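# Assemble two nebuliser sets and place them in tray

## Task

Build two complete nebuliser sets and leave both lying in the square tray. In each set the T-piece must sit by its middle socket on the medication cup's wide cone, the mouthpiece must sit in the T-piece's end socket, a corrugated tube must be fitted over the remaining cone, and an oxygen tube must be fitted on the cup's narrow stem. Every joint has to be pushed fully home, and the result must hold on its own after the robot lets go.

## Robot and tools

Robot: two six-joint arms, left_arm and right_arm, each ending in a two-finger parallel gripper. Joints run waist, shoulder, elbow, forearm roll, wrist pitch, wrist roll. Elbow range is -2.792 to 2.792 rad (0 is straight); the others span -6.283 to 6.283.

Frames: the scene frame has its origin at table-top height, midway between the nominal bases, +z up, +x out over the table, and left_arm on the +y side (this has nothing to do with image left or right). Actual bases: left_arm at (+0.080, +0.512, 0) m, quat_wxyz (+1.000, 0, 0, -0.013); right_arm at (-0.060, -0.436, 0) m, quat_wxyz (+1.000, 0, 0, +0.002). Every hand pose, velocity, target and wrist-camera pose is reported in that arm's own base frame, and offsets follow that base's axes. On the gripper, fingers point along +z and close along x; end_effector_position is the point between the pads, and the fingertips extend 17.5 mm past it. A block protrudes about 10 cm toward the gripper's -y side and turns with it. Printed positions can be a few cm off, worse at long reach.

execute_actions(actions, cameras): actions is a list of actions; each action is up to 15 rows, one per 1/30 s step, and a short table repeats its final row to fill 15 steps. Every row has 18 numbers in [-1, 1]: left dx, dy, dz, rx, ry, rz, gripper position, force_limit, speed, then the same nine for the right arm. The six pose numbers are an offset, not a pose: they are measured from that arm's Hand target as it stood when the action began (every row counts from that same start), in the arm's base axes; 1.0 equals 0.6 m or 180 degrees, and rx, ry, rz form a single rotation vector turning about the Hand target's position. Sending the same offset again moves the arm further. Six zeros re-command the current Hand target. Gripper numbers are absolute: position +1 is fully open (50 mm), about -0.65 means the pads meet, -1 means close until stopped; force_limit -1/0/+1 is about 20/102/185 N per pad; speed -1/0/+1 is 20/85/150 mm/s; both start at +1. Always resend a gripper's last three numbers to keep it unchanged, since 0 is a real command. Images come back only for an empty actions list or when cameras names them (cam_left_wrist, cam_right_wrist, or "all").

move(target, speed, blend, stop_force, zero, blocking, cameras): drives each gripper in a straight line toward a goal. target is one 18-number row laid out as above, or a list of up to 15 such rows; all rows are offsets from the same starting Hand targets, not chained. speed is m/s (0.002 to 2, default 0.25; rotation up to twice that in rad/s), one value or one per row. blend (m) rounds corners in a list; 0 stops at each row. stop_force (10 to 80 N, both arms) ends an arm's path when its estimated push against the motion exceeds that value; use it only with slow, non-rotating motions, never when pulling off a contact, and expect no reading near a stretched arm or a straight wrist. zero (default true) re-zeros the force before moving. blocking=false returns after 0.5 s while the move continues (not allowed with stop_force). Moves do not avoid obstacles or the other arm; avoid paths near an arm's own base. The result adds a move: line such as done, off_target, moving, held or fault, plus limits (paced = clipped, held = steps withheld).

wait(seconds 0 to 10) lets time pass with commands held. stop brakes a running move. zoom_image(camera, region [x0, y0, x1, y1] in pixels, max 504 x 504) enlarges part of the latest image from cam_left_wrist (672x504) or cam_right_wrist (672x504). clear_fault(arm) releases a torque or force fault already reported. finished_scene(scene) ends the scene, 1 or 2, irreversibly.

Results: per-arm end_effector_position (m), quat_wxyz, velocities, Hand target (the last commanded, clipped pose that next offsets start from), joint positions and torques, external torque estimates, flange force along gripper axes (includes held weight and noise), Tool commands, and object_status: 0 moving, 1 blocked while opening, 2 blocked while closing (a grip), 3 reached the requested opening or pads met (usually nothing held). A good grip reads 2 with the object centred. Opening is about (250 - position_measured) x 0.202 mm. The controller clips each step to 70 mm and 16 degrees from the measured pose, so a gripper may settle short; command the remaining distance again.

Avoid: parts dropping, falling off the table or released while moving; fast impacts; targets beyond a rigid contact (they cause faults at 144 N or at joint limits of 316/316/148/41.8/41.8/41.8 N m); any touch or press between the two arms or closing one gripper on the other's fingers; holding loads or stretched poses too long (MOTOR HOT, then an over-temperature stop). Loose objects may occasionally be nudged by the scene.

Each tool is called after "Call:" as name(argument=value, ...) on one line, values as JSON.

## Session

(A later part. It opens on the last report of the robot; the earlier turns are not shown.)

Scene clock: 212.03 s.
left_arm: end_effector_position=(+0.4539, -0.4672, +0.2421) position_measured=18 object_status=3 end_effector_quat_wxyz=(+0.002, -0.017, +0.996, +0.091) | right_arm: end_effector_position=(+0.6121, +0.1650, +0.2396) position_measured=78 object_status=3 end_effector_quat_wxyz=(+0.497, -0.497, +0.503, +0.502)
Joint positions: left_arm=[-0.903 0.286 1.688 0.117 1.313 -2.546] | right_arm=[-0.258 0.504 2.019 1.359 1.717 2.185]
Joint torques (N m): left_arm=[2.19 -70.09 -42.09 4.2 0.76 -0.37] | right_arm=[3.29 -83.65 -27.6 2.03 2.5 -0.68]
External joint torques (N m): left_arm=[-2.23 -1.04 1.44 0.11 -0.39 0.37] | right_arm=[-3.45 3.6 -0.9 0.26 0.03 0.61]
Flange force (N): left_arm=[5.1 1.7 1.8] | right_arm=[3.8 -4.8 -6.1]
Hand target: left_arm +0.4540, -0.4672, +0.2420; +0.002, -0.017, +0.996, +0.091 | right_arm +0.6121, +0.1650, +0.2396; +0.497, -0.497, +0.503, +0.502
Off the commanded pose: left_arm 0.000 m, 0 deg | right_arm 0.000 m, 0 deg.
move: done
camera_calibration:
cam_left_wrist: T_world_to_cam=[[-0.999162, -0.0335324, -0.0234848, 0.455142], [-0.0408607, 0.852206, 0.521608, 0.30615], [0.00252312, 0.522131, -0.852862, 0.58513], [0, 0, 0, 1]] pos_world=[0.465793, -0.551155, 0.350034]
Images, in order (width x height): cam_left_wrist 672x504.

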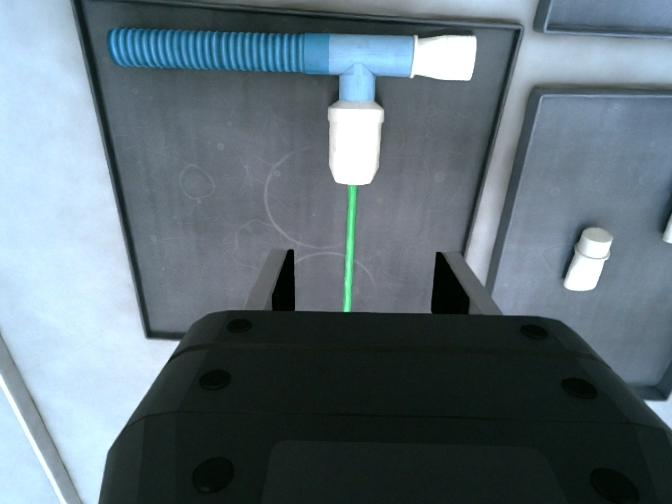

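Call:
move(target=[-0.1148,0.537,-0.1535,0.1073,0.0104,0.027,0.8,-0.8,-0.8,-0.2535,-0.4417,-0.066,-0.5,0,0,0.3,-0.3,-0.8], speed=0.4, cameras=["all"])

Scene clock: 215.80 s.
left_arm: end_effector_position=(+0.3851, -0.1450, +0.1499) position_measured=32 object_status=3 end_effector_quat_wxyz=(-0.015, -0.057, +0.965, +0.257) | right_arm: end_effector_position=(+0.4600, -0.1000, +0.2000) position_measured=107 object_status=3 end_effector_quat_wxyz=(+0.000, +0.703, -0.711, +0.001)
Joint positions: left_arm=[-0.692 0.116 2.17 0.368 1.27 -2.565] | right_arm=[-0.287 -0.022 2.121 -0.001 1.041 2.867]
Joint torques (N m): left_arm=[2.25 -45.28 -34.82 3.76 1.64 -0.41] | right_arm=[3.4 -38.63 -37.57 3.58 -0.08 -0.55]
External joint torques (N m): left_arm=[-2.17 0.09 1.77 0.08 -0.42 0.41] | right_arm=[-3.35 2.84 -0.76 0.25 -0.01 0.55]
Flange force (N): left_arm=[4.7 -1.4 1.7] | right_arm=[6.9 -4.1 1.9]
Hand target: left_arm +0.3851, -0.1450, +0.1499; -0.015, -0.057, +0.965, +0.257 | right_arm +0.4600, -0.1000, +0.2000; +0.000, +0.703, -0.711, +0.001
Off the commanded pose: left_arm 0.000 m, 0 deg | right_arm 0.000 m, 0 deg.
move: done
camera_calibration:
cam_left_wrist: T_world_to_cam=[[-0.99356, -0.112254, -0.0154388, 0.380171], [-0.0827702, 0.625945, 0.775463, 0.0221014], [-0.0773851, 0.771746, -0.631205, 0.37224], [0, 0, 0, 1]] pos_world=[0.408358, -0.258433, 0.22369]
cam_right_wrist: T_world_to_cam=[[-0.00128494, -0.999999, 0.00087285, -0.0937464], [-0.935331, 0.00151064, 0.353772, 0.374044], [-0.353773, -0.000361828, -0.935331, 0.481181], [0, 0, 0, 1]] pos_world=[0.519963, -0.0941372, 0.31782]

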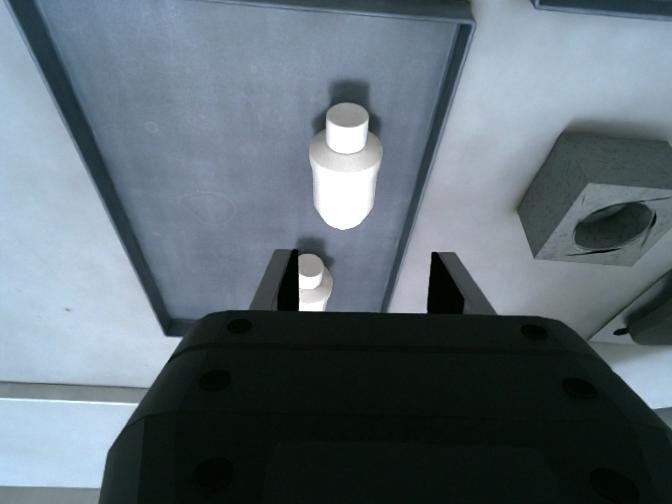

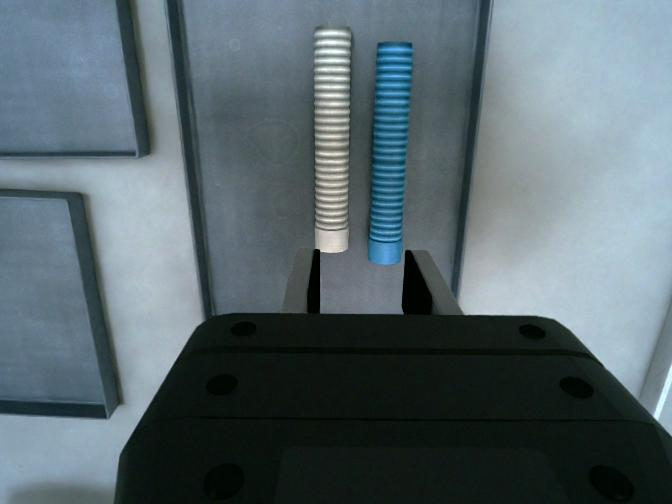

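Call:
zoom_image(camera="cam_left_wrist", region=[285, 90, 405, 240])

Call:
zoom_image(camera="cam_right_wrist", region=[290, 10, 440, 310])

Scaled by 3.360 from the camera's 672x504 image, which has a finer 960x720 frame.

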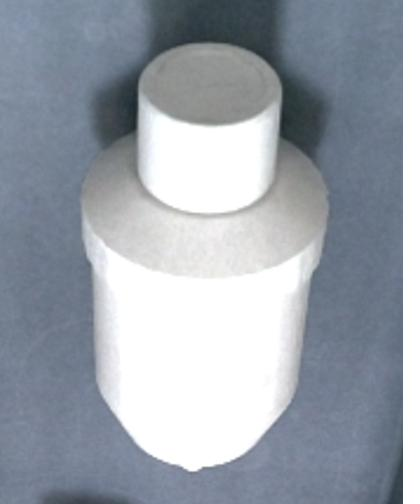

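Scaled by 1.680 from the camera's 672x504 image, which has a finer 960x720 frame.

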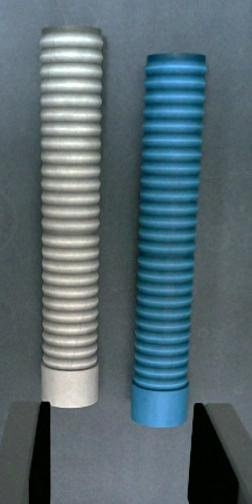

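Call:
move(target=[0.0053,0.0203,-0.1115,0,0,0,1,-0.8,-0.8,0.0347,0.0205,-0.25,0,0,0,0.3,-0.3,-0.8], speed=0.2, cameras=["all"])

Scene clock: 218.47 s.
left_arm: end_effector_position=(+0.3883, -0.1328, +0.0830) position_measured=3 object_status=3 end_effector_quat_wxyz=(-0.015, -0.057, +0.965, +0.257) | right_arm: end_effector_position=(+0.4808, -0.0877, +0.0500) position_measured=107 object_status=3 end_effector_quat_wxyz=(+0.000, +0.703, -0.711, +0.001)
Joint positions: left_arm=[-0.669 0.205 2.229 0.4 1.127 -2.608] | right_arm=[-0.25 0.193 2.229 -0.002 0.718 2.904]
Joint torques (N m): left_arm=[1.94 -50.32 -30.28 3.22 1.72 -0.41] | right_arm=[3.02 -52.43 -28.07 2.63 -0.1 -0.6]
External joint torques (N m): left_arm=[-1.81 -0.53 1.35 0.09 -0.46 0.4] | right_arm=[-2.92 2.58 -1.16 0.29 0.01 0.6]
Flange force (N): left_arm=[4.5 -0.2 0.7] | right_arm=[5.5 -4.3 3.1]
Hand target: left_arm +0.3883, -0.1328, +0.0830; -0.015, -0.057, +0.965, +0.257 | right_arm +0.4808, -0.0877, +0.0500; +0.000, +0.703, -0.711, +0.001
Off the commanded pose: left_arm 0.000 m, 0 deg | right_arm 0.000 m, 0 deg.
move: done
camera_calibration:
cam_left_wrist: T_world_to_cam=[[-0.99356, -0.112254, -0.0154388, 0.383687], [-0.0827702, 0.625945, 0.775463, 0.0666082], [-0.0773851, 0.771746, -0.631205, 0.320844], [0, 0, 0, 1]] pos_world=[0.411558, -0.246233, 0.15679]
cam_right_wrist: T_world_to_cam=[[-0.00115588, -0.999999, 0.000930758, -0.0812683], [-0.935285, 0.00141047, 0.353892, 0.446493], [-0.353893, -0.000461467, -0.935286, 0.348294], [0, 0, 0, 1]] pos_world=[0.540763, -0.0817372, 0.16782]

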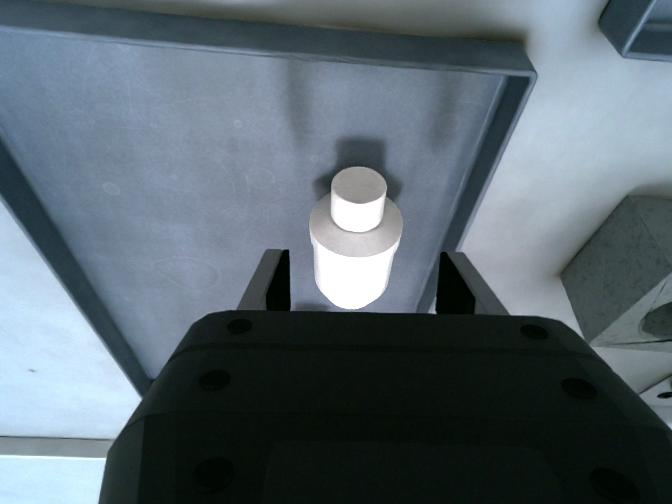

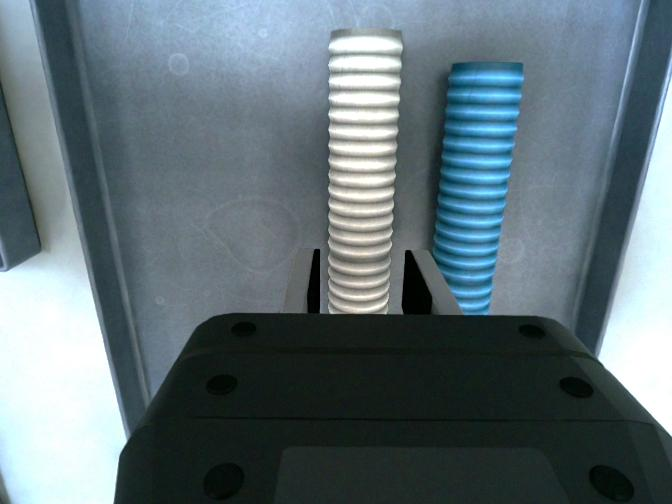

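Call:
move(target=[[-0.0058,0.0497,-0.0867,0,0,0,1,-0.8,-0.8,0,0,-0.0442,0,0,0,0.3,-0.3,-0.8],[-0.0058,0.0497,-0.0867,0,0,0,-1,-0.8,-0.8,0,0,-0.0442,0,0,0,-1,-0.3,-0.8]], speed=0.06, cameras=["all"])

Scene clock: 220.73 s.
left_arm: end_effector_position=(+0.3848, -0.1030, +0.0310) position_measured=53 object_status=2 end_effector_quat_wxyz=(-0.015, -0.057, +0.965, +0.257) | right_arm: end_effector_position=(+0.4808, -0.0877, +0.0235) position_measured=140 object_status=2 end_effector_quat_wxyz=(+0.000, +0.703, -0.711, +0.001)
Joint positions: left_arm=[-0.624 0.268 2.294 0.452 0.999 -2.64] | right_arm=[-0.25 0.235 2.246 -0.002 0.659 2.904]
Joint torques (N m): left_arm=[2.22 -52.98 -26.01 2.72 1.74 -0.4] | right_arm=[3.34 -55.11 -26.16 2.52 -0.08 -0.59]
External joint torques (N m): left_arm=[-2.04 0.28 1.43 0.02 -0.45 0.4] | right_arm=[-3.16 2.75 -1.04 0.2 -0.01 0.59]
Flange force (N): left_arm=[4.3 -1.9 0.9] | right_arm=[6.0 -4.0 3.9]
Hand target: left_arm +0.3848, -0.1030, +0.0310; -0.015, -0.057, +0.965, +0.257 | right_arm +0.4808, -0.0877, +0.0235; +0.000, +0.703, -0.711, +0.001
Off the commanded pose: left_arm 0.000 m, 0 deg | right_arm 0.000 m, 0 deg.
move: done
camera_calibration:
cam_left_wrist: T_world_to_cam=[[-0.99356, -0.112254, -0.0154388, 0.382752], [-0.0827702, 0.625945, 0.775463, 0.0879894], [-0.0773851, 0.771746, -0.631205, 0.264753], [0, 0, 0, 1]] pos_world=[0.408058, -0.216433, 0.10479]
cam_right_wrist: T_world_to_cam=[[-0.00115593, -0.999999, 0.000930767, -0.0813436], [-0.935331, 0.00141046, 0.353771, 0.455913], [-0.353772, -0.000461641, -0.935331, 0.32345], [0, 0, 0, 1]] pos_world=[0.540763, -0.0818372, 0.14132]

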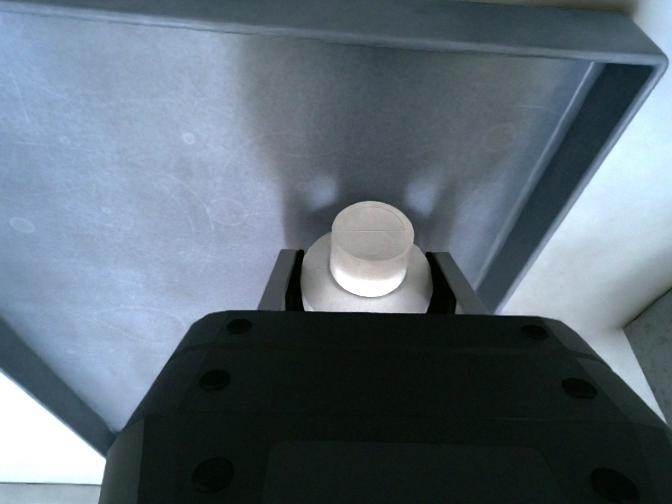

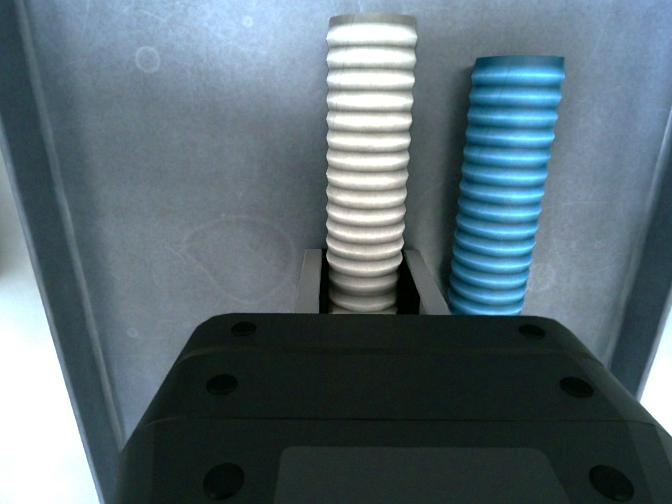

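Call:
move(target=[[0,0,0.15,0,0,0,-1,-0.8,-0.8,0,0,0.2942,0,0,0,-1,-0.3,-0.8],[0.1253,0.0383,0.265,-0.4032,0.3585,-0.4192,-1,-0.8,-0.8,0.1,0.3,0.2942,0,0,0,-1,-0.3,-0.8]], speed=[0.2,0.4], blend=[0.03,0], cameras=["all"])

Scene clock: 225.30 s.
left_arm: end_effector_position=(+0.4600, -0.0800, +0.1900) position_measured=53 object_status=2 end_effector_quat_wxyz=(-0.343, +0.619, +0.617, -0.343) | right_arm: end_effector_position=(+0.5408, +0.0923, +0.2000) position_measured=140 object_status=2 end_effector_quat_wxyz=(+0.000, +0.703, -0.711, +0.001)
Joint positions: left_arm=[-0.162 0.474 1.798 -0.142 1.874 -0.126] | right_arm=[0.107 0.102 1.991 -0.002 1.048 3.26]
Joint torques (N m): left_arm=[2.23 -78.21 -32.06 2.9 3.15 -0.44] | right_arm=[3.64 -52.41 -37.45 3.51 -0.11 -0.65]
External joint torques (N m): left_arm=[-1.65 -1.33 1.47 0.11 -0.52 0.44] | right_arm=[-3.56 3.12 -1.01 0.3 0.02 0.65]
Flange force (N): left_arm=[-1.2 -2.6 4.9] | right_arm=[4.1 -7.1 1.7]
Hand target: left_arm +0.4600, -0.0800, +0.1900; -0.343, +0.619, +0.617, -0.343 | right_arm +0.5408, +0.0923, +0.2000; +0.000, +0.703, -0.711, +0.001
Off the commanded pose: left_arm 0.000 m, 0 deg | right_arm 0.000 m, 0 deg.
move: done
camera_calibration:
cam_left_wrist: T_world_to_cam=[[-0.0130452, 0.999887, -0.00747508, 0.0989822], [0.798315, 0.0059133, -0.602211, -0.236605], [-0.602098, -0.0138234, -0.798302, 0.563454], [0, 0, 0, 1]] pos_world=[0.529431, -0.089783, 0.308061]
cam_right_wrist: T_world_to_cam=[[-0.00124939, -0.999999, 0.000966315, 0.0986062], [-0.935331, 0.00151045, 0.353772, 0.449328], [-0.353773, -0.000461825, -0.935331, 0.509846], [0, 0, 0, 1]] pos_world=[0.600763, 0.0981629, 0.31782]

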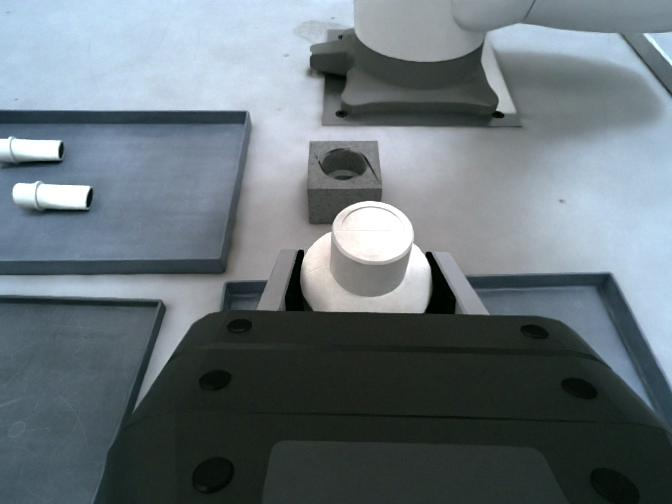

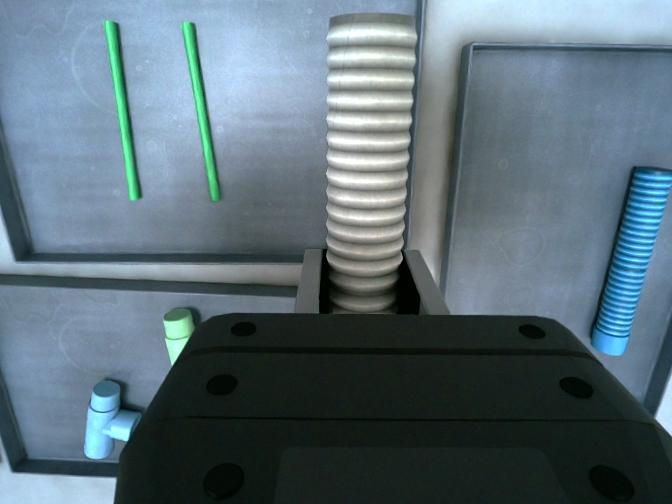

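Call:
zoom_image(camera="cam_left_wrist", region=[295, 125, 425, 265])

Scaled by 3.600 from the camera's 672x504 image, which has a finer 960x720 frame.

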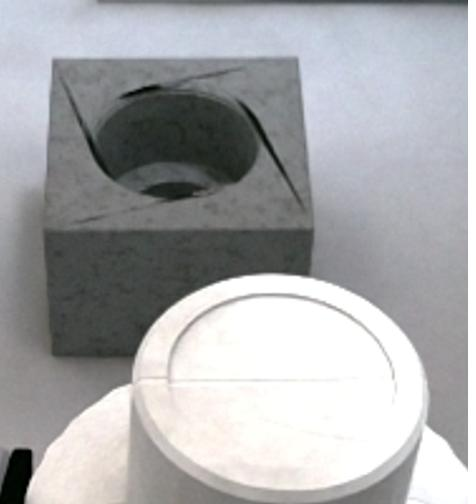

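Call:
zoom_image(camera="cam_left_wrist", region=[285, 195, 455, 320])

Scaled by 2.965 from the camera's 672x504 image, which has a finer 960x720 frame.

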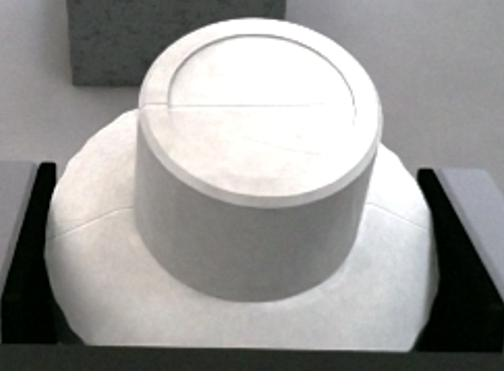

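Call:
zoom_image(camera="cam_left_wrist", region=[320, 215, 380, 300])

Call:
zoom_image(camera="cam_left_wrist", region=[375, 215, 435, 300])

Scaled by 5.929 from the camera's 672x504 image, which has a finer 960x720 frame.

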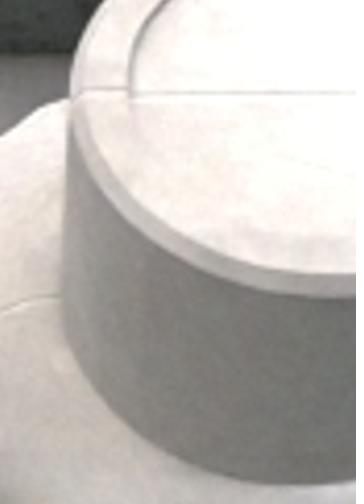

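Scaled by 5.929 from the camera's 672x504 image, which has a finer 960x720 frame.

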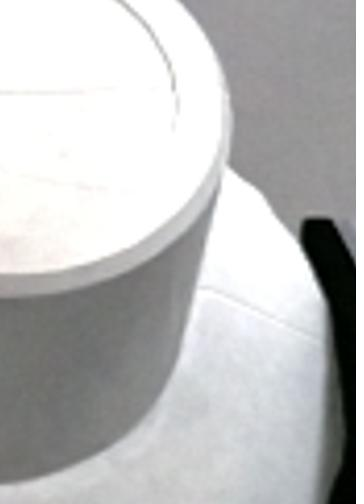

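Call:
move(target=[-0.3748,-0.0103,-0.06,0.0028,0,0,-1,-0.8,-0.8,0.1,0.3,0,0,0,0,-1,-0.3,-0.8], speed=0.25, cameras=["cam_left_wrist"])

Call:
zoom_image(camera="cam_left_wrist", region=[285, 195, 455, 320])

Scene clock: 228.53 s.
left_arm: end_effector_position=(+0.2352, -0.0862, +0.1540) position_measured=53 object_status=2 end_effector_quat_wxyz=(-0.346, +0.618, +0.619, -0.340) | right_arm: end_effector_position=(+0.6008, +0.2723, +0.2000) position_measured=140 object_status=2 end_effector_quat_wxyz=(+0.000, +0.703, -0.711, +0.001)
Joint positions: left_arm=[-0.251 0.246 2.248 -0.207 1.645 -0.155] | right_arm=[0.374 0.267 1.787 -0.002 1.087 3.527]
Joint torques (N m): left_arm=[2.11 -49.2 -25.39 2.15 3.15 -0.4] | right_arm=[3.19 -70.65 -38.25 3.59 -0.12 -0.66]
External joint torques (N m): left_arm=[-2.05 -0.46 2.03 0.07 -0.52 0.4] | right_arm=[-3.25 3.28 -1.03 0.29 0.03 0.66]
Flange force (N): left_arm=[-2.8 -1.4 5.5] | right_arm=[0.7 -7.7 1.4]
Hand target: left_arm +0.2351, -0.0862, +0.1540; -0.346, +0.618, +0.619, -0.340 | right_arm +0.6008, +0.2723, +0.2000; +0.000, +0.703, -0.711, +0.001
Off the commanded pose: left_arm 0.000 m, 0 deg | right_arm 0.000 m, 0 deg.
move: done
camera_calibration:
cam_left_wrist: T_world_to_cam=[[-0.0130149, 0.999914, 0.00136521, 0.100605], [0.79832, 0.011213, -0.602129, -0.0783621], [-0.602093, -0.00674678, -0.798397, 0.399878], [0, 0, 0, 1]] pos_world=[0.304631, -0.0970197, 0.27194]
Images, in order (width x height): cam_left_wrist 672x504.

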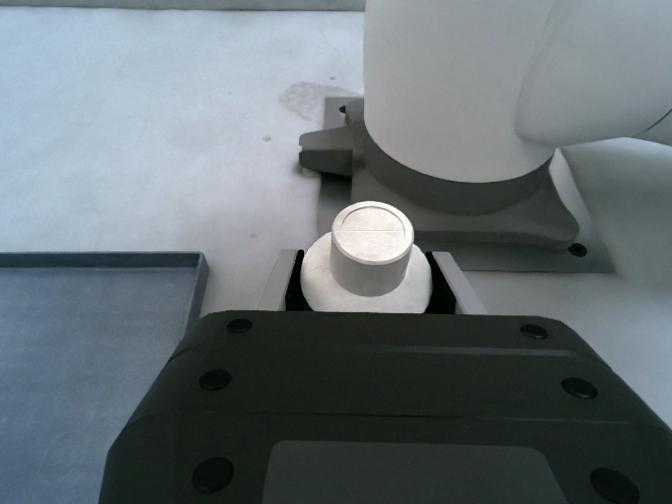

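Scaled by 2.965 from the camera's 672x504 image, which has a finer 960x720 frame.

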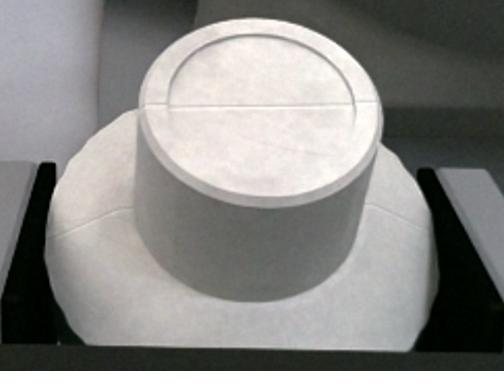

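Call:
move(target=[0,0,-0.165,0,0,0,-1,-0.8,-0.8,0,0,0,0,0,0,-1,-0.3,-0.8], speed=0.04, stop_force=15, cameras=["cam_left_wrist"])

Scene clock: 231.73 s.
left_arm: end_effector_position=(+0.2349, -0.0863, +0.0674) position_measured=53 object_status=2 end_effector_quat_wxyz=(-0.346, +0.618, +0.619, -0.341) | right_arm: end_effector_position=(+0.6008, +0.2723, +0.2000) position_measured=140 object_status=2 end_effector_quat_wxyz=(+0.000, +0.703, -0.711, +0.001)
Joint positions: left_arm=[-0.251 0.402 2.285 -0.208 1.458 -0.116] | right_arm=[0.374 0.267 1.787 -0.002 1.087 3.527]
Joint torques (N m): left_arm=[4.36 -44.06 -16.32 5.71 -11.26 -0.34] | right_arm=[3.01 -70.8 -38.45 3.58 -0.18 -0.65]
External joint torques (N m): left_arm=[-4.23 -13.65 0.53 -4.12 13.9 0.34] | right_arm=[-3.03 3.31 -0.84 0.3 0.09 0.65]
Flange force (N): left_arm=[-11.9 -49.4 -25.4] | right_arm=[0.6 -7.3 1.6]
Hand target: left_arm +0.2349, -0.0863, +0.0674; -0.346, +0.618, +0.619, -0.341 (not the last commanded pose) | right_arm +0.6008, +0.2723, +0.2000; +0.000, +0.703, -0.711, +0.001
Off the commanded pose: left_arm 0.012 m, 0 deg | right_arm 0.000 m, 0 deg.
move: contact (left_arm)
camera_calibration:
cam_left_wrist: T_world_to_cam=[[-0.0131964, 0.999912, 0.00114401, 0.100917], [0.797583, 0.0112161, -0.603105, -0.130085], [-0.603065, -0.00704634, -0.797661, 0.33073], [0, 0, 0, 1]] pos_world=[0.304537, -0.0971186, 0.18524]
Images, in order (width x height): cam_left_wrist 672x504.

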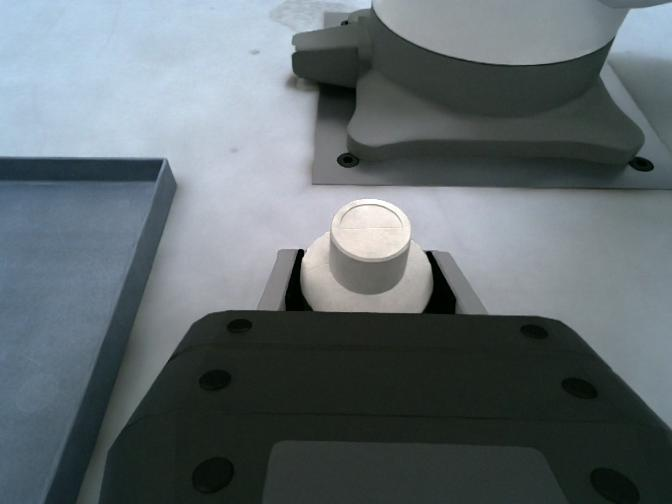

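Call:
move(target=[[0,0,0.0017,0,0,0,-1,-0.8,-0.8,0,0,0,0,0,0,-1,-0.3,-0.8],[0,0,0.0017,0,0,0,0.8,-0.8,-0.8,0,0,0,0,0,0,-1,-0.3,-0.8],[0.1413,0,0.09,0,0,0,0.8,-0.8,-0.8,0,0,0,0,0,0,-1,-0.3,-0.8],[0.2919,0.0035,0.184,-0.0028,0,0,0.8,-0.8,-0.8,0.1387,0.4178,0,0,0,0,-1,-0.3,-0.8]], speed=[0.03,0.1,0.15,0.3], blend=[0,0,0.03,0], cameras=["all"])

Scene clock: 235.17 s.
left_arm: end_effector_position=(+0.4101, -0.0842, +0.1778) position_measured=32 object_status=3 end_effector_quat_wxyz=(-0.343, +0.619, +0.617, -0.343) | right_arm: end_effector_position=(+0.6840, +0.5230, +0.2000) position_measured=140 object_status=2 end_effector_quat_wxyz=(+0.000, +0.703, -0.711, +0.001)
Joint positions: left_arm=[-0.18 0.426 1.906 -0.156 1.813 -0.131] | right_arm=[0.613 0.567 1.341 -0.002 1.234 3.766]
Joint torques (N m): left_arm=[2.13 -71.72 -30.3 2.74 3.13 -0.41] | right_arm=[2.55 -102.54 -40.69 3.78 -0.12 -0.64]
External joint torques (N m): left_arm=[-2.25 -1.68 1.19 0.08 -0.51 0.41] | right_arm=[-2.76 3.28 -1.1 0.33 0.04 0.64]
Flange force (N): left_arm=[-2.3 -3.2 4.4] | right_arm=[-2.9 -7.7 0.6]
Hand target: left_arm +0.4101, -0.0842, +0.1778; -0.343, +0.619, +0.617, -0.343 | right_arm +0.6840, +0.5230, +0.2000; +0.000, +0.703, -0.711, +0.001
Off the commanded pose: left_arm 0.000 m, 0 deg | right_arm 0.000 m, 0 deg.
move: done
camera_calibration:
cam_left_wrist: T_world_to_cam=[[-0.0133161, 0.999882, -0.00763438, 0.102516], [0.797578, 0.00601641, -0.603186, -0.203585], [-0.603069, -0.0141211, -0.797564, 0.523816], [0, 0, 0, 1]] pos_world=[0.479637, -0.0938821, 0.29576]
cam_right_wrist: T_world_to_cam=[[-0.00119132, -0.999999, 0.000837246, 0.529482], [-0.935285, 0.00141052, 0.353892, 0.582598], [-0.353893, -0.000361464, -0.935286, 0.560727], [0, 0, 0, 1]] pos_world=[0.743963, 0.528863, 0.31782]

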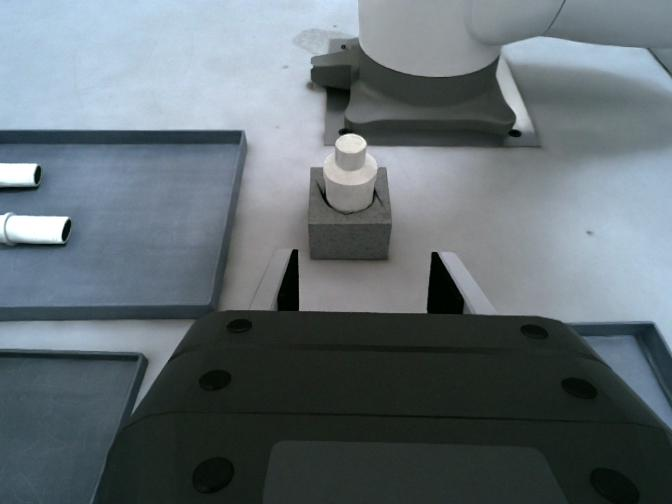

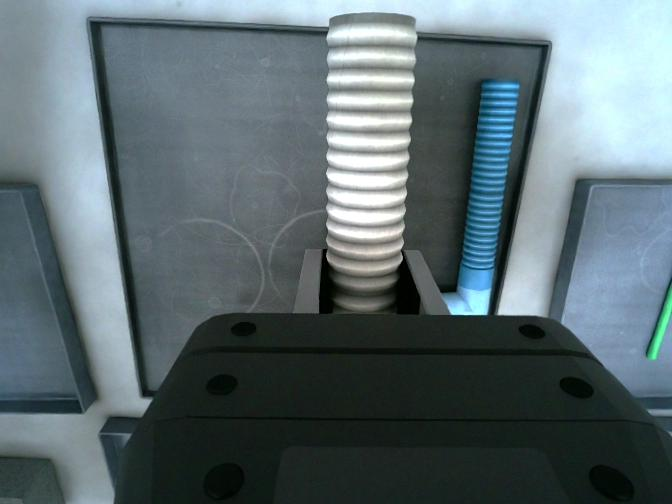

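Call:
move(target=[[0,0,0,0,0,0,0.8,-0.8,-0.8,0.01,0,-0.25,0,0,0,-1,-0.3,-0.8],[0,0,0,0,0,0,0.8,-0.8,-0.8,0.01,0,-0.2937,0,0,0,-1,-0.3,-0.8],[0,0,0,0,0,0,0.8,-0.8,-0.8,0.01,0,-0.2937,0,0,0,0.3,-0.3,-0.8],[0,0,0,0,0,0,0.8,-0.8,-0.8,0.01,0,0,0,0,0,0.3,-0.3,-0.8]], speed=[0.2,0.05,0.05,0.2], blend=[0.01,0,0,0], cameras=["cam_right_wrist"])

Scene clock: 239.73 s.
left_arm: end_effector_position=(+0.4101, -0.0842, +0.1778) position_measured=32 object_status=3 end_effector_quat_wxyz=(-0.343, +0.619, +0.617, -0.343) | right_arm: end_effector_position=(+0.6900, +0.5230, +0.2001) position_measured=107 object_status=3 end_effector_quat_wxyz=(+0.000, +0.703, -0.711, +0.001)
Joint positions: left_arm=[-0.18 0.426 1.906 -0.156 1.813 -0.131] | right_arm=[0.609 0.574 1.329 -0.002 1.239 3.762]
Joint torques (N m): left_arm=[2.07 -71.92 -30.29 2.71 3.1 -0.38] | right_arm=[3.05 -102.61 -40.94 3.81 -0.11 -0.65]
External joint torques (N m): left_arm=[-1.89 -1.27 1.49 0.09 -0.47 0.38] | right_arm=[-2.88 2.58 -0.95 0.32 0.04 0.65]
Flange force (N): left_arm=[-1.7 -2.7 4.7] | right_arm=[-1.9 -6.7 0.4]
Hand target: left_arm +0.4101, -0.0842, +0.1778; -0.343, +0.619, +0.617, -0.343 | right_arm +0.6900, +0.5230, +0.2000; +0.000, +0.703, -0.711, +0.001
Off the commanded pose: left_arm 0.000 m, 0 deg | right_arm 0.000 m, 0 deg.
move: done
camera_calibration:
cam_right_wrist: T_world_to_cam=[[-0.00122702, -0.999999, 0.000743837, 0.529546], [-0.935331, 0.00141082, 0.353772, 0.588247], [-0.353772, -0.000261647, -0.935332, 0.562815], [0, 0, 0, 1]] pos_world=[0.749963, 0.528863, 0.317919]
Images, in order (width x height): cam_right_wrist 672x504.

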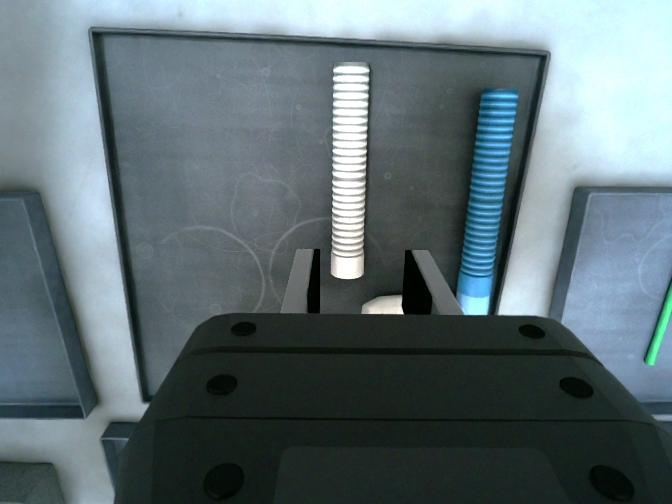

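Call:
move(target=[0,0,0,0,0,0,0.8,-0.8,-0.8,-0.1917,-0.5383,-0.1,0,0,0,0.3,-0.25,-0.8], speed=0.35, cameras=["cam_right_wrist"])

Scene clock: 241.43 s.
left_arm: end_effector_position=(+0.4101, -0.0842, +0.1778) position_measured=32 object_status=3 end_effector_quat_wxyz=(-0.343, +0.619, +0.617, -0.343) | right_arm: end_effector_position=(+0.5750, +0.2000, +0.1400) position_measured=107 object_status=3 end_effector_quat_wxyz=(+0.000, +0.703, -0.711, +0.001)
Joint positions: left_arm=[-0.18 0.426 1.906 -0.156 1.813 -0.131] | right_arm=[0.279 0.247 1.94 -0.002 0.954 3.433]
Joint torques (N m): left_arm=[2.12 -72.17 -30.15 2.77 3.12 -0.4] | right_arm=[2.92 -65.23 -34.9 3.4 -0.14 -0.65]
External joint torques (N m): left_arm=[-2.38 -0.51 1.38 0.01 -0.5 0.4] | right_arm=[-2.87 2.94 -1.19 0.17 0.06 0.65]
Flange force (N): left_arm=[-2.7 -1.4 4.3] | right_arm=[1.3 -7.1 1.8]
Hand target: left_arm +0.4101, -0.0842, +0.1778; -0.343, +0.619, +0.617, -0.343 | right_arm +0.5750, +0.2000, +0.1400; +0.000, +0.703, -0.711, +0.001
Off the commanded pose: left_arm 0.000 m, 0 deg | right_arm 0.000 m, 0 deg.
move: done
camera_calibration:
cam_right_wrist: T_world_to_cam=[[-0.00115593, -0.999999, 0.000930767, 0.206457], [-0.935331, 0.00141046, 0.353771, 0.502401], [-0.353772, -0.000461641, -0.935331, 0.465875], [0, 0, 0, 1]] pos_world=[0.634963, 0.205963, 0.25782]
Images, in order (width x height): cam_right_wrist 672x504.

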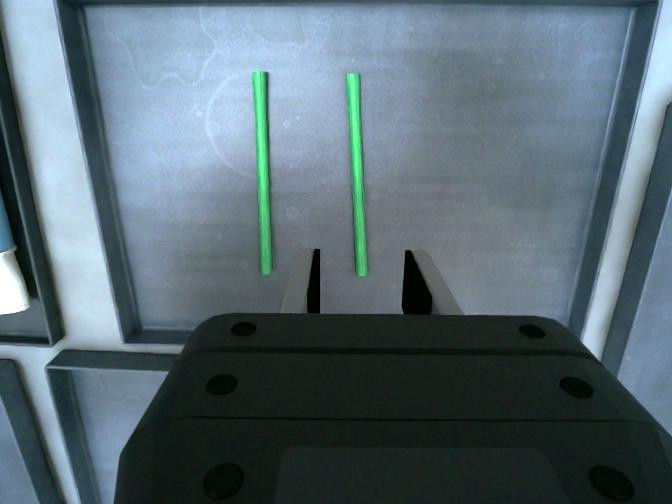

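Call:
move(target=[[0,0,0,0,0,0,0.8,-0.8,-0.8,0.0153,-0.0065,-0.15,0,0,0.0233,0.3,-0.25,-0.8],[0,0,0,0,0,0,0.8,-0.8,-0.8,0.0153,-0.0065,-0.1983,0,0,0.0233,0.3,-0.25,-0.8],[0,0,0,0,0,0,0.8,-0.8,-0.8,0.0153,-0.0065,-0.1983,0,0,0.0233,-1,-0.25,-0.8],[0,0,0,0,0,0,0.8,-0.8,-0.8,0.0153,-0.0065,-0.03,0,0,0.0233,-1,-0.25,-0.8]], speed=[0.2,0.06,0.06,0.15], blend=[0.01,0,0,0], cameras=["cam_right_wrist"])

Scene clock: 245.13 s.
left_arm: end_effector_position=(+0.4101, -0.0842, +0.1778) position_measured=32 object_status=3 end_effector_quat_wxyz=(-0.343, +0.619, +0.617, -0.343) | right_arm: end_effector_position=(+0.5842, +0.1961, +0.1220) position_measured=227 object_status=2 end_effector_quat_wxyz=(+0.000, +0.729, -0.685, +0.001)
Joint positions: left_arm=[-0.18 0.426 1.906 -0.156 1.813 -0.131] | right_arm=[0.269 0.276 1.941 -0.002 0.924 3.349]
Joint torques (N m): left_arm=[2.37 -71.97 -30.39 2.7 3.09 -0.43] | right_arm=[3.39 -68.1 -34.41 3.27 -0.16 -0.59]
External joint torques (N m): left_arm=[-2.17 -1.07 1.62 0.1 -0.46 0.43] | right_arm=[-3.43 3.52 -1.13 0.25 0.06 0.59]
Flange force (N): left_arm=[-2.1 -2.4 4.9] | right_arm=[2.7 -7.8 2.7]
Hand target: left_arm +0.4101, -0.0842, +0.1778; -0.343, +0.619, +0.617, -0.343 | right_arm +0.5842, +0.1961, +0.1220; +0.000, +0.729, -0.685, +0.001
Off the commanded pose: left_arm 0.000 m, 0 deg | right_arm 0.000 m, 0 deg.
move: done
camera_calibration:
cam_right_wrist: T_world_to_cam=[[0.0718885, -0.997412, 0.000849252, 0.159407], [-0.932925, -0.0669393, 0.353793, 0.529355], [-0.352821, -0.0262259, -0.935323, 0.45678], [0, 0, 0, 1]] pos_world=[0.643551, 0.206408, 0.23982]
Images, in order (width x height): cam_right_wrist 672x504.

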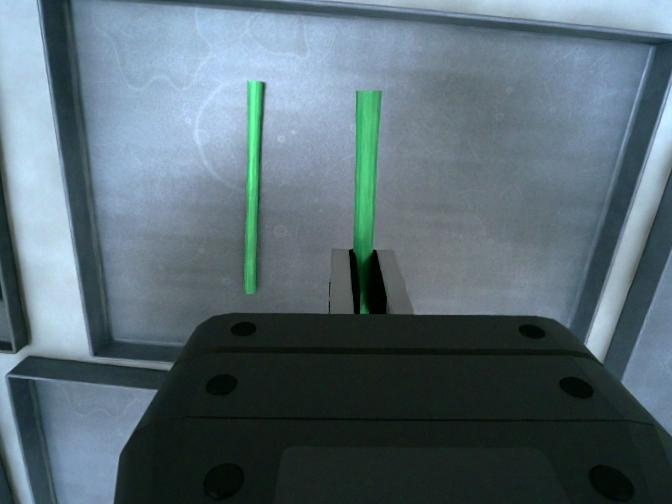

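Call:
move(target=[[0,0,0,0,0,0,0.8,-0.8,-0.8,-0.112,0.5548,0.0,0,0,-0.523,-1,-0.25,-0.8],[0,0,0,0,0,0,0.8,-0.8,-0.8,-0.112,0.5548,-0.14,0,0,-0.523,-1,-0.25,-0.8],[0,0,0,0,0,0,0.8,-0.8,-0.8,-0.112,0.5548,-0.1667,0,0,-0.523,-1,-0.25,-0.8],[0,0,0,0,0,0,0.8,-0.8,-0.8,-0.112,0.5548,-0.1667,0,0,-0.523,0.2,-0.25,-0.8],[0,0,0,0,0,0,0.8,-0.8,-0.8,-0.112,0.5548,0.1,0,0,-0.523,0.2,-0.25,-0.8]], speed=[0.4,0.15,0.05,0.05,0.25], blend=[0.02,0.01,0,0,0], cameras=["cam_right_wrist"])

Scene clock: 250.63 s.
left_arm: end_effector_position=(+0.4101, -0.0842, +0.1778) position_measured=32 object_status=3 end_effector_quat_wxyz=(-0.343, +0.619, +0.617, -0.343) | right_arm: end_effector_position=(+0.5170, +0.5290, +0.1820) position_measured=123 object_status=3 end_effector_quat_wxyz=(-0.001, +0.005, +1.000, +0.000)
Joint positions: left_arm=[-0.18 0.426 1.906 -0.156 1.813 -0.131] | right_arm=[0.75 0.398 1.64 0.001 1.105 5.472]
Joint torques (N m): left_arm=[2.17 -71.91 -30.24 2.7 3.1 -0.41] | right_arm=[3.58 -83.77 -39.02 3.58 -0.03 -0.65]
External joint torques (N m): left_arm=[-1.9 -0.97 1.49 0.1 -0.47 0.41] | right_arm=[-3.59 2.97 -0.45 0.31 0.07 0.65]
Flange force (N): left_arm=[-1.7 -2.1 4.6] | right_arm=[-6.4 1.0 1.6]
Hand target: left_arm +0.4101, -0.0842, +0.1778; -0.343, +0.619, +0.617, -0.343 | right_arm +0.5170, +0.5290, +0.1820; -0.001, +0.005, +1.000, +0.000
Off the commanded pose: left_arm 0.000 m, 0 deg | right_arm 0.000 m, 0 deg.
move: done; blend cut to 0.008 m at target 2
camera_calibration:
cam_right_wrist: T_world_to_cam=[[-1, 0.000301469, 0.000926656, 0.522543], [0.000609895, 0.935287, 0.35389, -0.545104], [-0.000760002, 0.35389, -0.935287, 0.114828], [0, 0, 0, 1]] pos_world=[0.522962, 0.469034, 0.29982]
Images, in order (width x height): cam_right_wrist 672x504.

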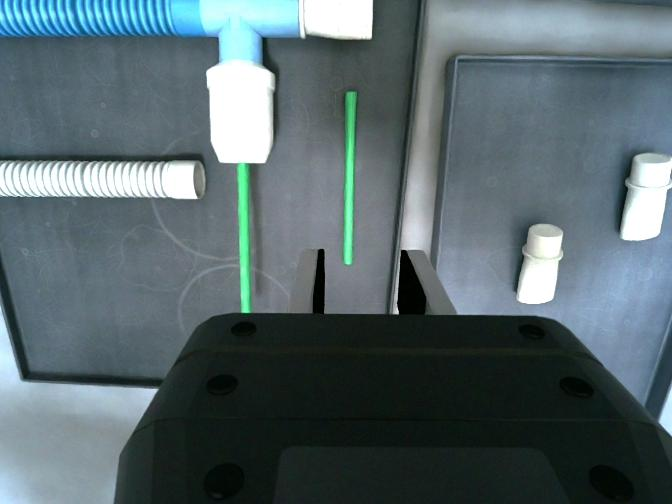

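Call:
move(target=[[0,0,0,0,0,0,0.8,-0.8,-0.8,0,0,0.1633,0,0,0,0.2,-0.25,-0.8],[0,0,0,0,0,0,0.8,-0.8,-0.8,-0.13,-0.2825,0.1633,0,0,0.25,0.2,-0.25,-0.8],[0,0,0,0,0,0,0.8,-0.8,-0.8,-0.2617,-0.565,0.0133,0,0,0.5,0.2,-0.25,-0.8]], blend=[0.03,0.05,0], speed=0.35, cameras=["cam_right_wrist"])

Scene clock: 255.93 s.
left_arm: end_effector_position=(+0.4101, -0.0842, +0.1778) position_measured=32 object_status=3 end_effector_quat_wxyz=(-0.343, +0.619, +0.617, -0.343) | right_arm: end_effector_position=(+0.3600, +0.1900, +0.1900) position_measured=123 object_status=3 end_effector_quat_wxyz=(+0.000, +0.704, -0.711, +0.001)
Joint positions: left_arm=[-0.18 0.426 1.906 -0.156 1.813 -0.131] | right_arm=[0.402 -0.119 2.23 -0.002 1.03 3.555]
Joint torques (N m): left_arm=[2.11 -72.04 -30.27 2.76 3.08 -0.44] | right_arm=[3.19 -27.86 -37.19 3.44 -0.02 -0.6]
External joint torques (N m): left_arm=[-1.86 -0.47 1.62 0.03 -0.47 0.44] | right_arm=[-3.16 2.62 -0.82 0.32 -0.06 0.6]
Flange force (N): left_arm=[-1.8 -1.4 4.6] | right_arm=[3.0 -7.7 1.9]
Hand target: left_arm +0.4101, -0.0842, +0.1778; -0.343, +0.619, +0.617, -0.343 | right_arm +0.3600, +0.1900, +0.1900; +0.000, +0.704, -0.711, +0.001
Off the commanded pose: left_arm 0.000 m, 0 deg | right_arm 0.000 m, 0 deg.
move: done
camera_calibration:
cam_right_wrist: T_world_to_cam=[[-0.000301566, -1, 0.000926775, 0.195803], [-0.935333, 0.000609929, 0.353769, 0.283791], [-0.35377, -0.000760158, -0.935332, 0.436634], [0, 0, 0, 1]] pos_world=[0.419965, 0.195962, 0.30782]
Images, in order (width x height): cam_right_wrist 672x504.

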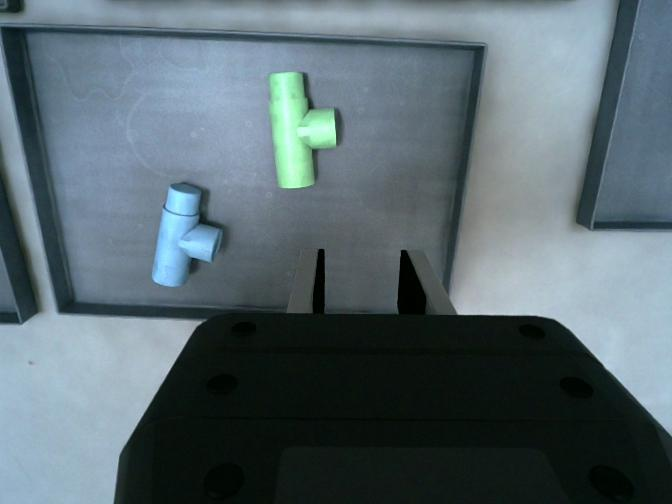

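Call:
zoom_image(camera="cam_right_wrist", region=[230, 50, 370, 210])

Scaled by 3.150 from the camera's 672x504 image, which has a finer 960x720 frame.

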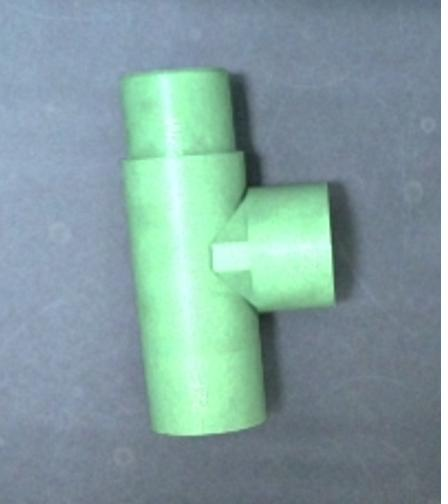

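Call:
move(target=[[0,0,0,0,0,0,0.8,-0.8,-0.8,0.0112,0.0622,-0.15,0,0,0.0244,0.6,-0.3,-0.8],[0,0,0,0,0,0,0.8,-0.8,-0.8,0.0112,0.0622,-0.2775,0,0,0.0244,0.6,-0.3,-0.8]], blend=[0.02,0], speed=[0.25,0.12], cameras=["cam_right_wrist"])

Call:
zoom_image(camera="cam_right_wrist", region=[230, 180, 450, 330])

Scene clock: 258.57 s.
left_arm: end_effector_position=(+0.4101, -0.0842, +0.1778) position_measured=32 object_status=3 end_effector_quat_wxyz=(-0.343, +0.619, +0.617, -0.343) | right_arm: end_effector_position=(+0.3667, +0.2273, +0.0235) position_measured=63 object_status=3 end_effector_quat_wxyz=(+0.000, +0.730, -0.683, +0.001)
Joint positions: left_arm=[-0.18 0.426 1.906 -0.156 1.813 -0.131] | right_arm=[0.476 0.161 2.347 -0.003 0.633 3.553]
Joint torques (N m): left_arm=[2.11 -71.98 -30.34 2.78 3.09 -0.41] | right_arm=[3.17 -46.33 -25.28 2.32 -0.12 -0.57]
External joint torques (N m): left_arm=[-2.06 -0.98 1.52 0.02 -0.47 0.41] | right_arm=[-3.24 3 -1.11 0.28 0.03 0.57]
Flange force (N): left_arm=[-2.1 -2.2 4.7] | right_arm=[2.9 -7.7 4.7]
Hand target: left_arm +0.4101, -0.0842, +0.1778; -0.343, +0.619, +0.617, -0.343 | right_arm +0.3667, +0.2273, +0.0235; +0.000, +0.730, -0.683, +0.001
Off the commanded pose: left_arm 0.000 m, 0 deg | right_arm 0.000 m, 0 deg.
move: done
camera_calibration:
cam_right_wrist: T_world_to_cam=[[0.0763237, -0.997083, 0.000979021, 0.204462], [-0.932604, -0.0710407, 0.353839, 0.364144], [-0.352737, -0.0279194, -0.935306, 0.28907], [0, 0, 0, 1]] pos_world=[0.425962, 0.237806, 0.14132]
Images, in order (width x height): cam_right_wrist 672x504.

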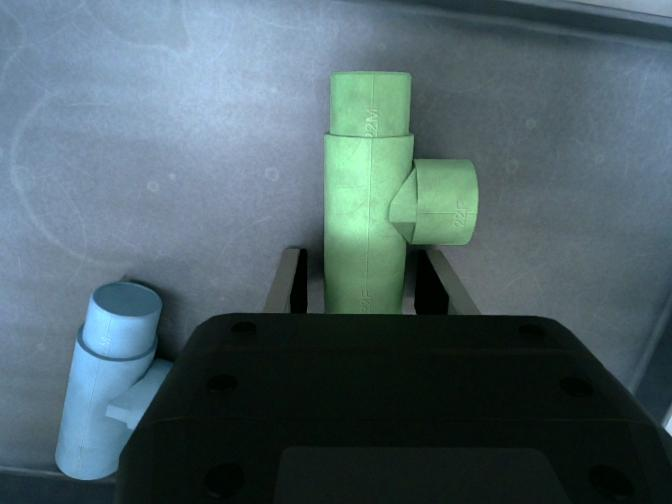

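Scaled by 2.291 from the camera's 672x504 image, which has a finer 960x720 frame.

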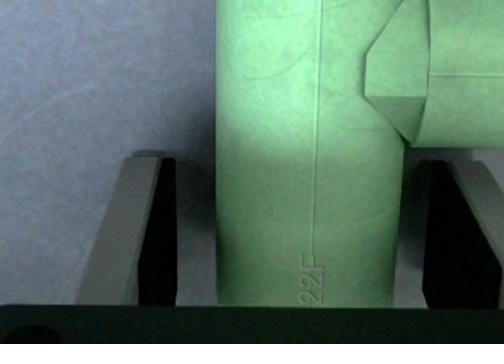

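Call:
move(target=[0,0,0,0,0,0,0.8,-0.8,-0.8,0,-0.0017,0,0,0,0,-1,-0.3,-0.8])

Scene clock: 259.70 s.
left_arm: end_effector_position=(+0.4101, -0.0842, +0.1778) position_measured=32 object_status=3 end_effector_quat_wxyz=(-0.343, +0.619, +0.617, -0.343) | right_arm: end_effector_position=(+0.3667, +0.2263, +0.0235) position_measured=131 object_status=2 end_effector_quat_wxyz=(+0.000, +0.730, -0.683, +0.001)
Joint positions: left_arm=[-0.18 0.426 1.906 -0.156 1.813 -0.131] | right_arm=[0.474 0.16 2.348 -0.003 0.633 3.551]
Joint torques (N m): left_arm=[2.34 -72.08 -30.32 2.73 3.11 -0.38] | right_arm=[3.3 -46.35 -25.54 2.34 -0.1 -0.6]
External joint torques (N m): left_arm=[-2.22 -0.7 1.44 0.08 -0.49 0.38] | right_arm=[-3.31 3.31 -0.7 0.25 0.01 0.6]
Flange force (N): left_arm=[-2.3 -1.7 4.5] | right_arm=[3.1 -7.5 5.6]
Hand target: left_arm +0.4101, -0.0842, +0.1778; -0.343, +0.619, +0.617, -0.343 | right_arm +0.3667, +0.2263, +0.0235; +0.000, +0.730, -0.683, +0.001
Off the commanded pose: left_arm 0.000 m, 0 deg | right_arm 0.000 m, 0 deg.
move: done

Call:
move(target=[[0,0,0,0,0,0,0.8,-0.8,-0.8,0,0,0.2,0,0,0,-1,-0.3,-0.8],[0,0,0,0,0,0,0.8,-0.8,-0.8,-0.0528,0.6562,0.3775,0.5006,-0.0101,-0.0433,-1,-0.3,-0.8]], blend=[0.04,0], speed=[0.2,0.4])

Call:
move(target=[0,0,0,0,0,0,0.8,-0.8,-0.8,0.0005,0.3787,-0.1,0,0,0,-1,-0.3,-0.8], speed=0.25, cameras=["all"])

Scene clock: 263.50 s.
left_arm: end_effector_position=(+0.4101, -0.0842, +0.1778) position_measured=32 object_status=3 end_effector_quat_wxyz=(-0.343, +0.619, +0.617, -0.343) | right_arm: end_effector_position=(+0.3350, +0.6200, +0.2500) position_measured=131 object_status=2 end_effector_quat_wxyz=(+0.526, -0.473, +0.526, +0.472)
Joint positions: left_arm=[-0.18 0.426 1.906 -0.156 1.813 -0.131] | right_arm=[0.751 0.305 2.349 2.368 1.207 1.905]
Joint torques (N m): left_arm=[2.25 -72.26 -30.2 2.75 3.1 -0.4] | right_arm=[3.06 -60.98 -24.88 -0.65 2.86 -0.69]
External joint torques (N m): left_arm=[-2.13 -0.32 1.55 0.04 -0.48 0.4] | right_arm=[-3.08 3.17 -1.02 0.09 0.06 0.61]
Flange force (N): left_arm=[-2.3 -1.2 4.5] | right_arm=[5.0 -8.7 -0.2]
Hand target: left_arm +0.4101, -0.0842, +0.1778; -0.343, +0.619, +0.617, -0.343 | right_arm +0.3350, +0.6200, +0.2500; +0.526, -0.473, +0.526, +0.472
Off the commanded pose: left_arm 0.000 m, 0 deg | right_arm 0.000 m, 0 deg.
move: done

Scene clock: 264.80 s.
left_arm: end_effector_position=(+0.4101, -0.0842, +0.1778) position_measured=32 object_status=3 end_effector_quat_wxyz=(-0.343, +0.619, +0.617, -0.343) | right_arm: end_effector_position=(+0.3353, +0.8472, +0.1900) position_measured=131 object_status=2 end_effector_quat_wxyz=(+0.526, -0.473, +0.526, +0.472)
Joint positions: left_arm=[-0.18 0.426 1.906 -0.156 1.813 -0.131] | right_arm=[1.018 0.589 2.006 2.632 1.082 1.827]
Joint torques (N m): left_arm=[2.33 -71.99 -30.28 2.71 3.12 -0.38] | right_arm=[3.58 -90.88 -26.96 -1.41 2.86 -0.73]
External joint torques (N m): left_arm=[-2.05 -1.11 1.59 0.09 -0.49 0.38] | right_arm=[-3.67 3.66 -0.72 0.06 0.13 0.65]
Flange force (N): left_arm=[-2.0 -2.4 4.9] | right_arm=[5.1 -7.6 2.0]
Hand target: left_arm +0.4101, -0.0842, +0.1778; -0.343, +0.619, +0.617, -0.343 | right_arm +0.3353, +0.8472, +0.1900; +0.526, -0.473, +0.526, +0.472
Off the commanded pose: left_arm 0.000 m, 0 deg | right_arm 0.000 m, 0 deg.
move: done
camera_calibration:
cam_left_wrist: T_world_to_cam=[[-0.0133161, 0.999882, -0.00763438, 0.102516], [0.797578, 0.00601641, -0.603186, -0.203585], [-0.603069, -0.0141211, -0.797564, 0.523816], [0, 0, 0, 1]] pos_world=[0.479637, -0.0938821, 0.29576]
cam_right_wrist: T_world_to_cam=[[0.00977042, -0.00142487, -0.999951, 0.19374], [-0.967654, -0.252116, -0.0090956, 0.554118], [-0.252091, 0.967696, -0.00384206, -0.603183], [0, 0, 0, 1]] pos_world=[0.382245, 0.723676, 0.196453]

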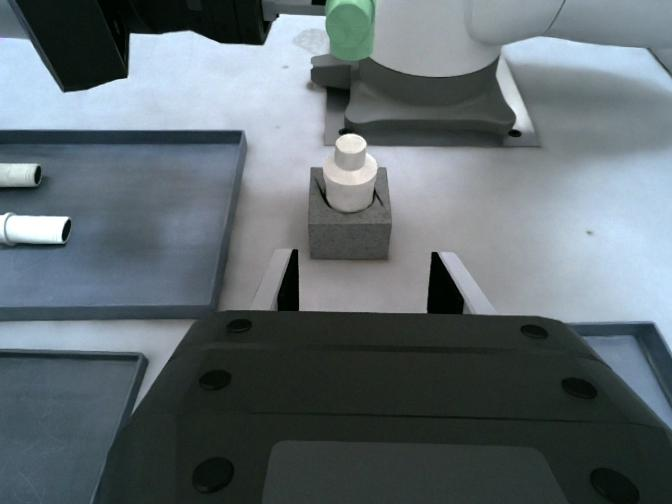

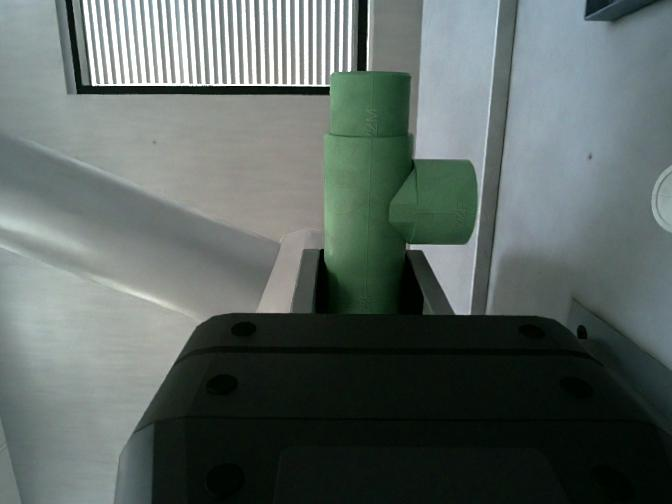

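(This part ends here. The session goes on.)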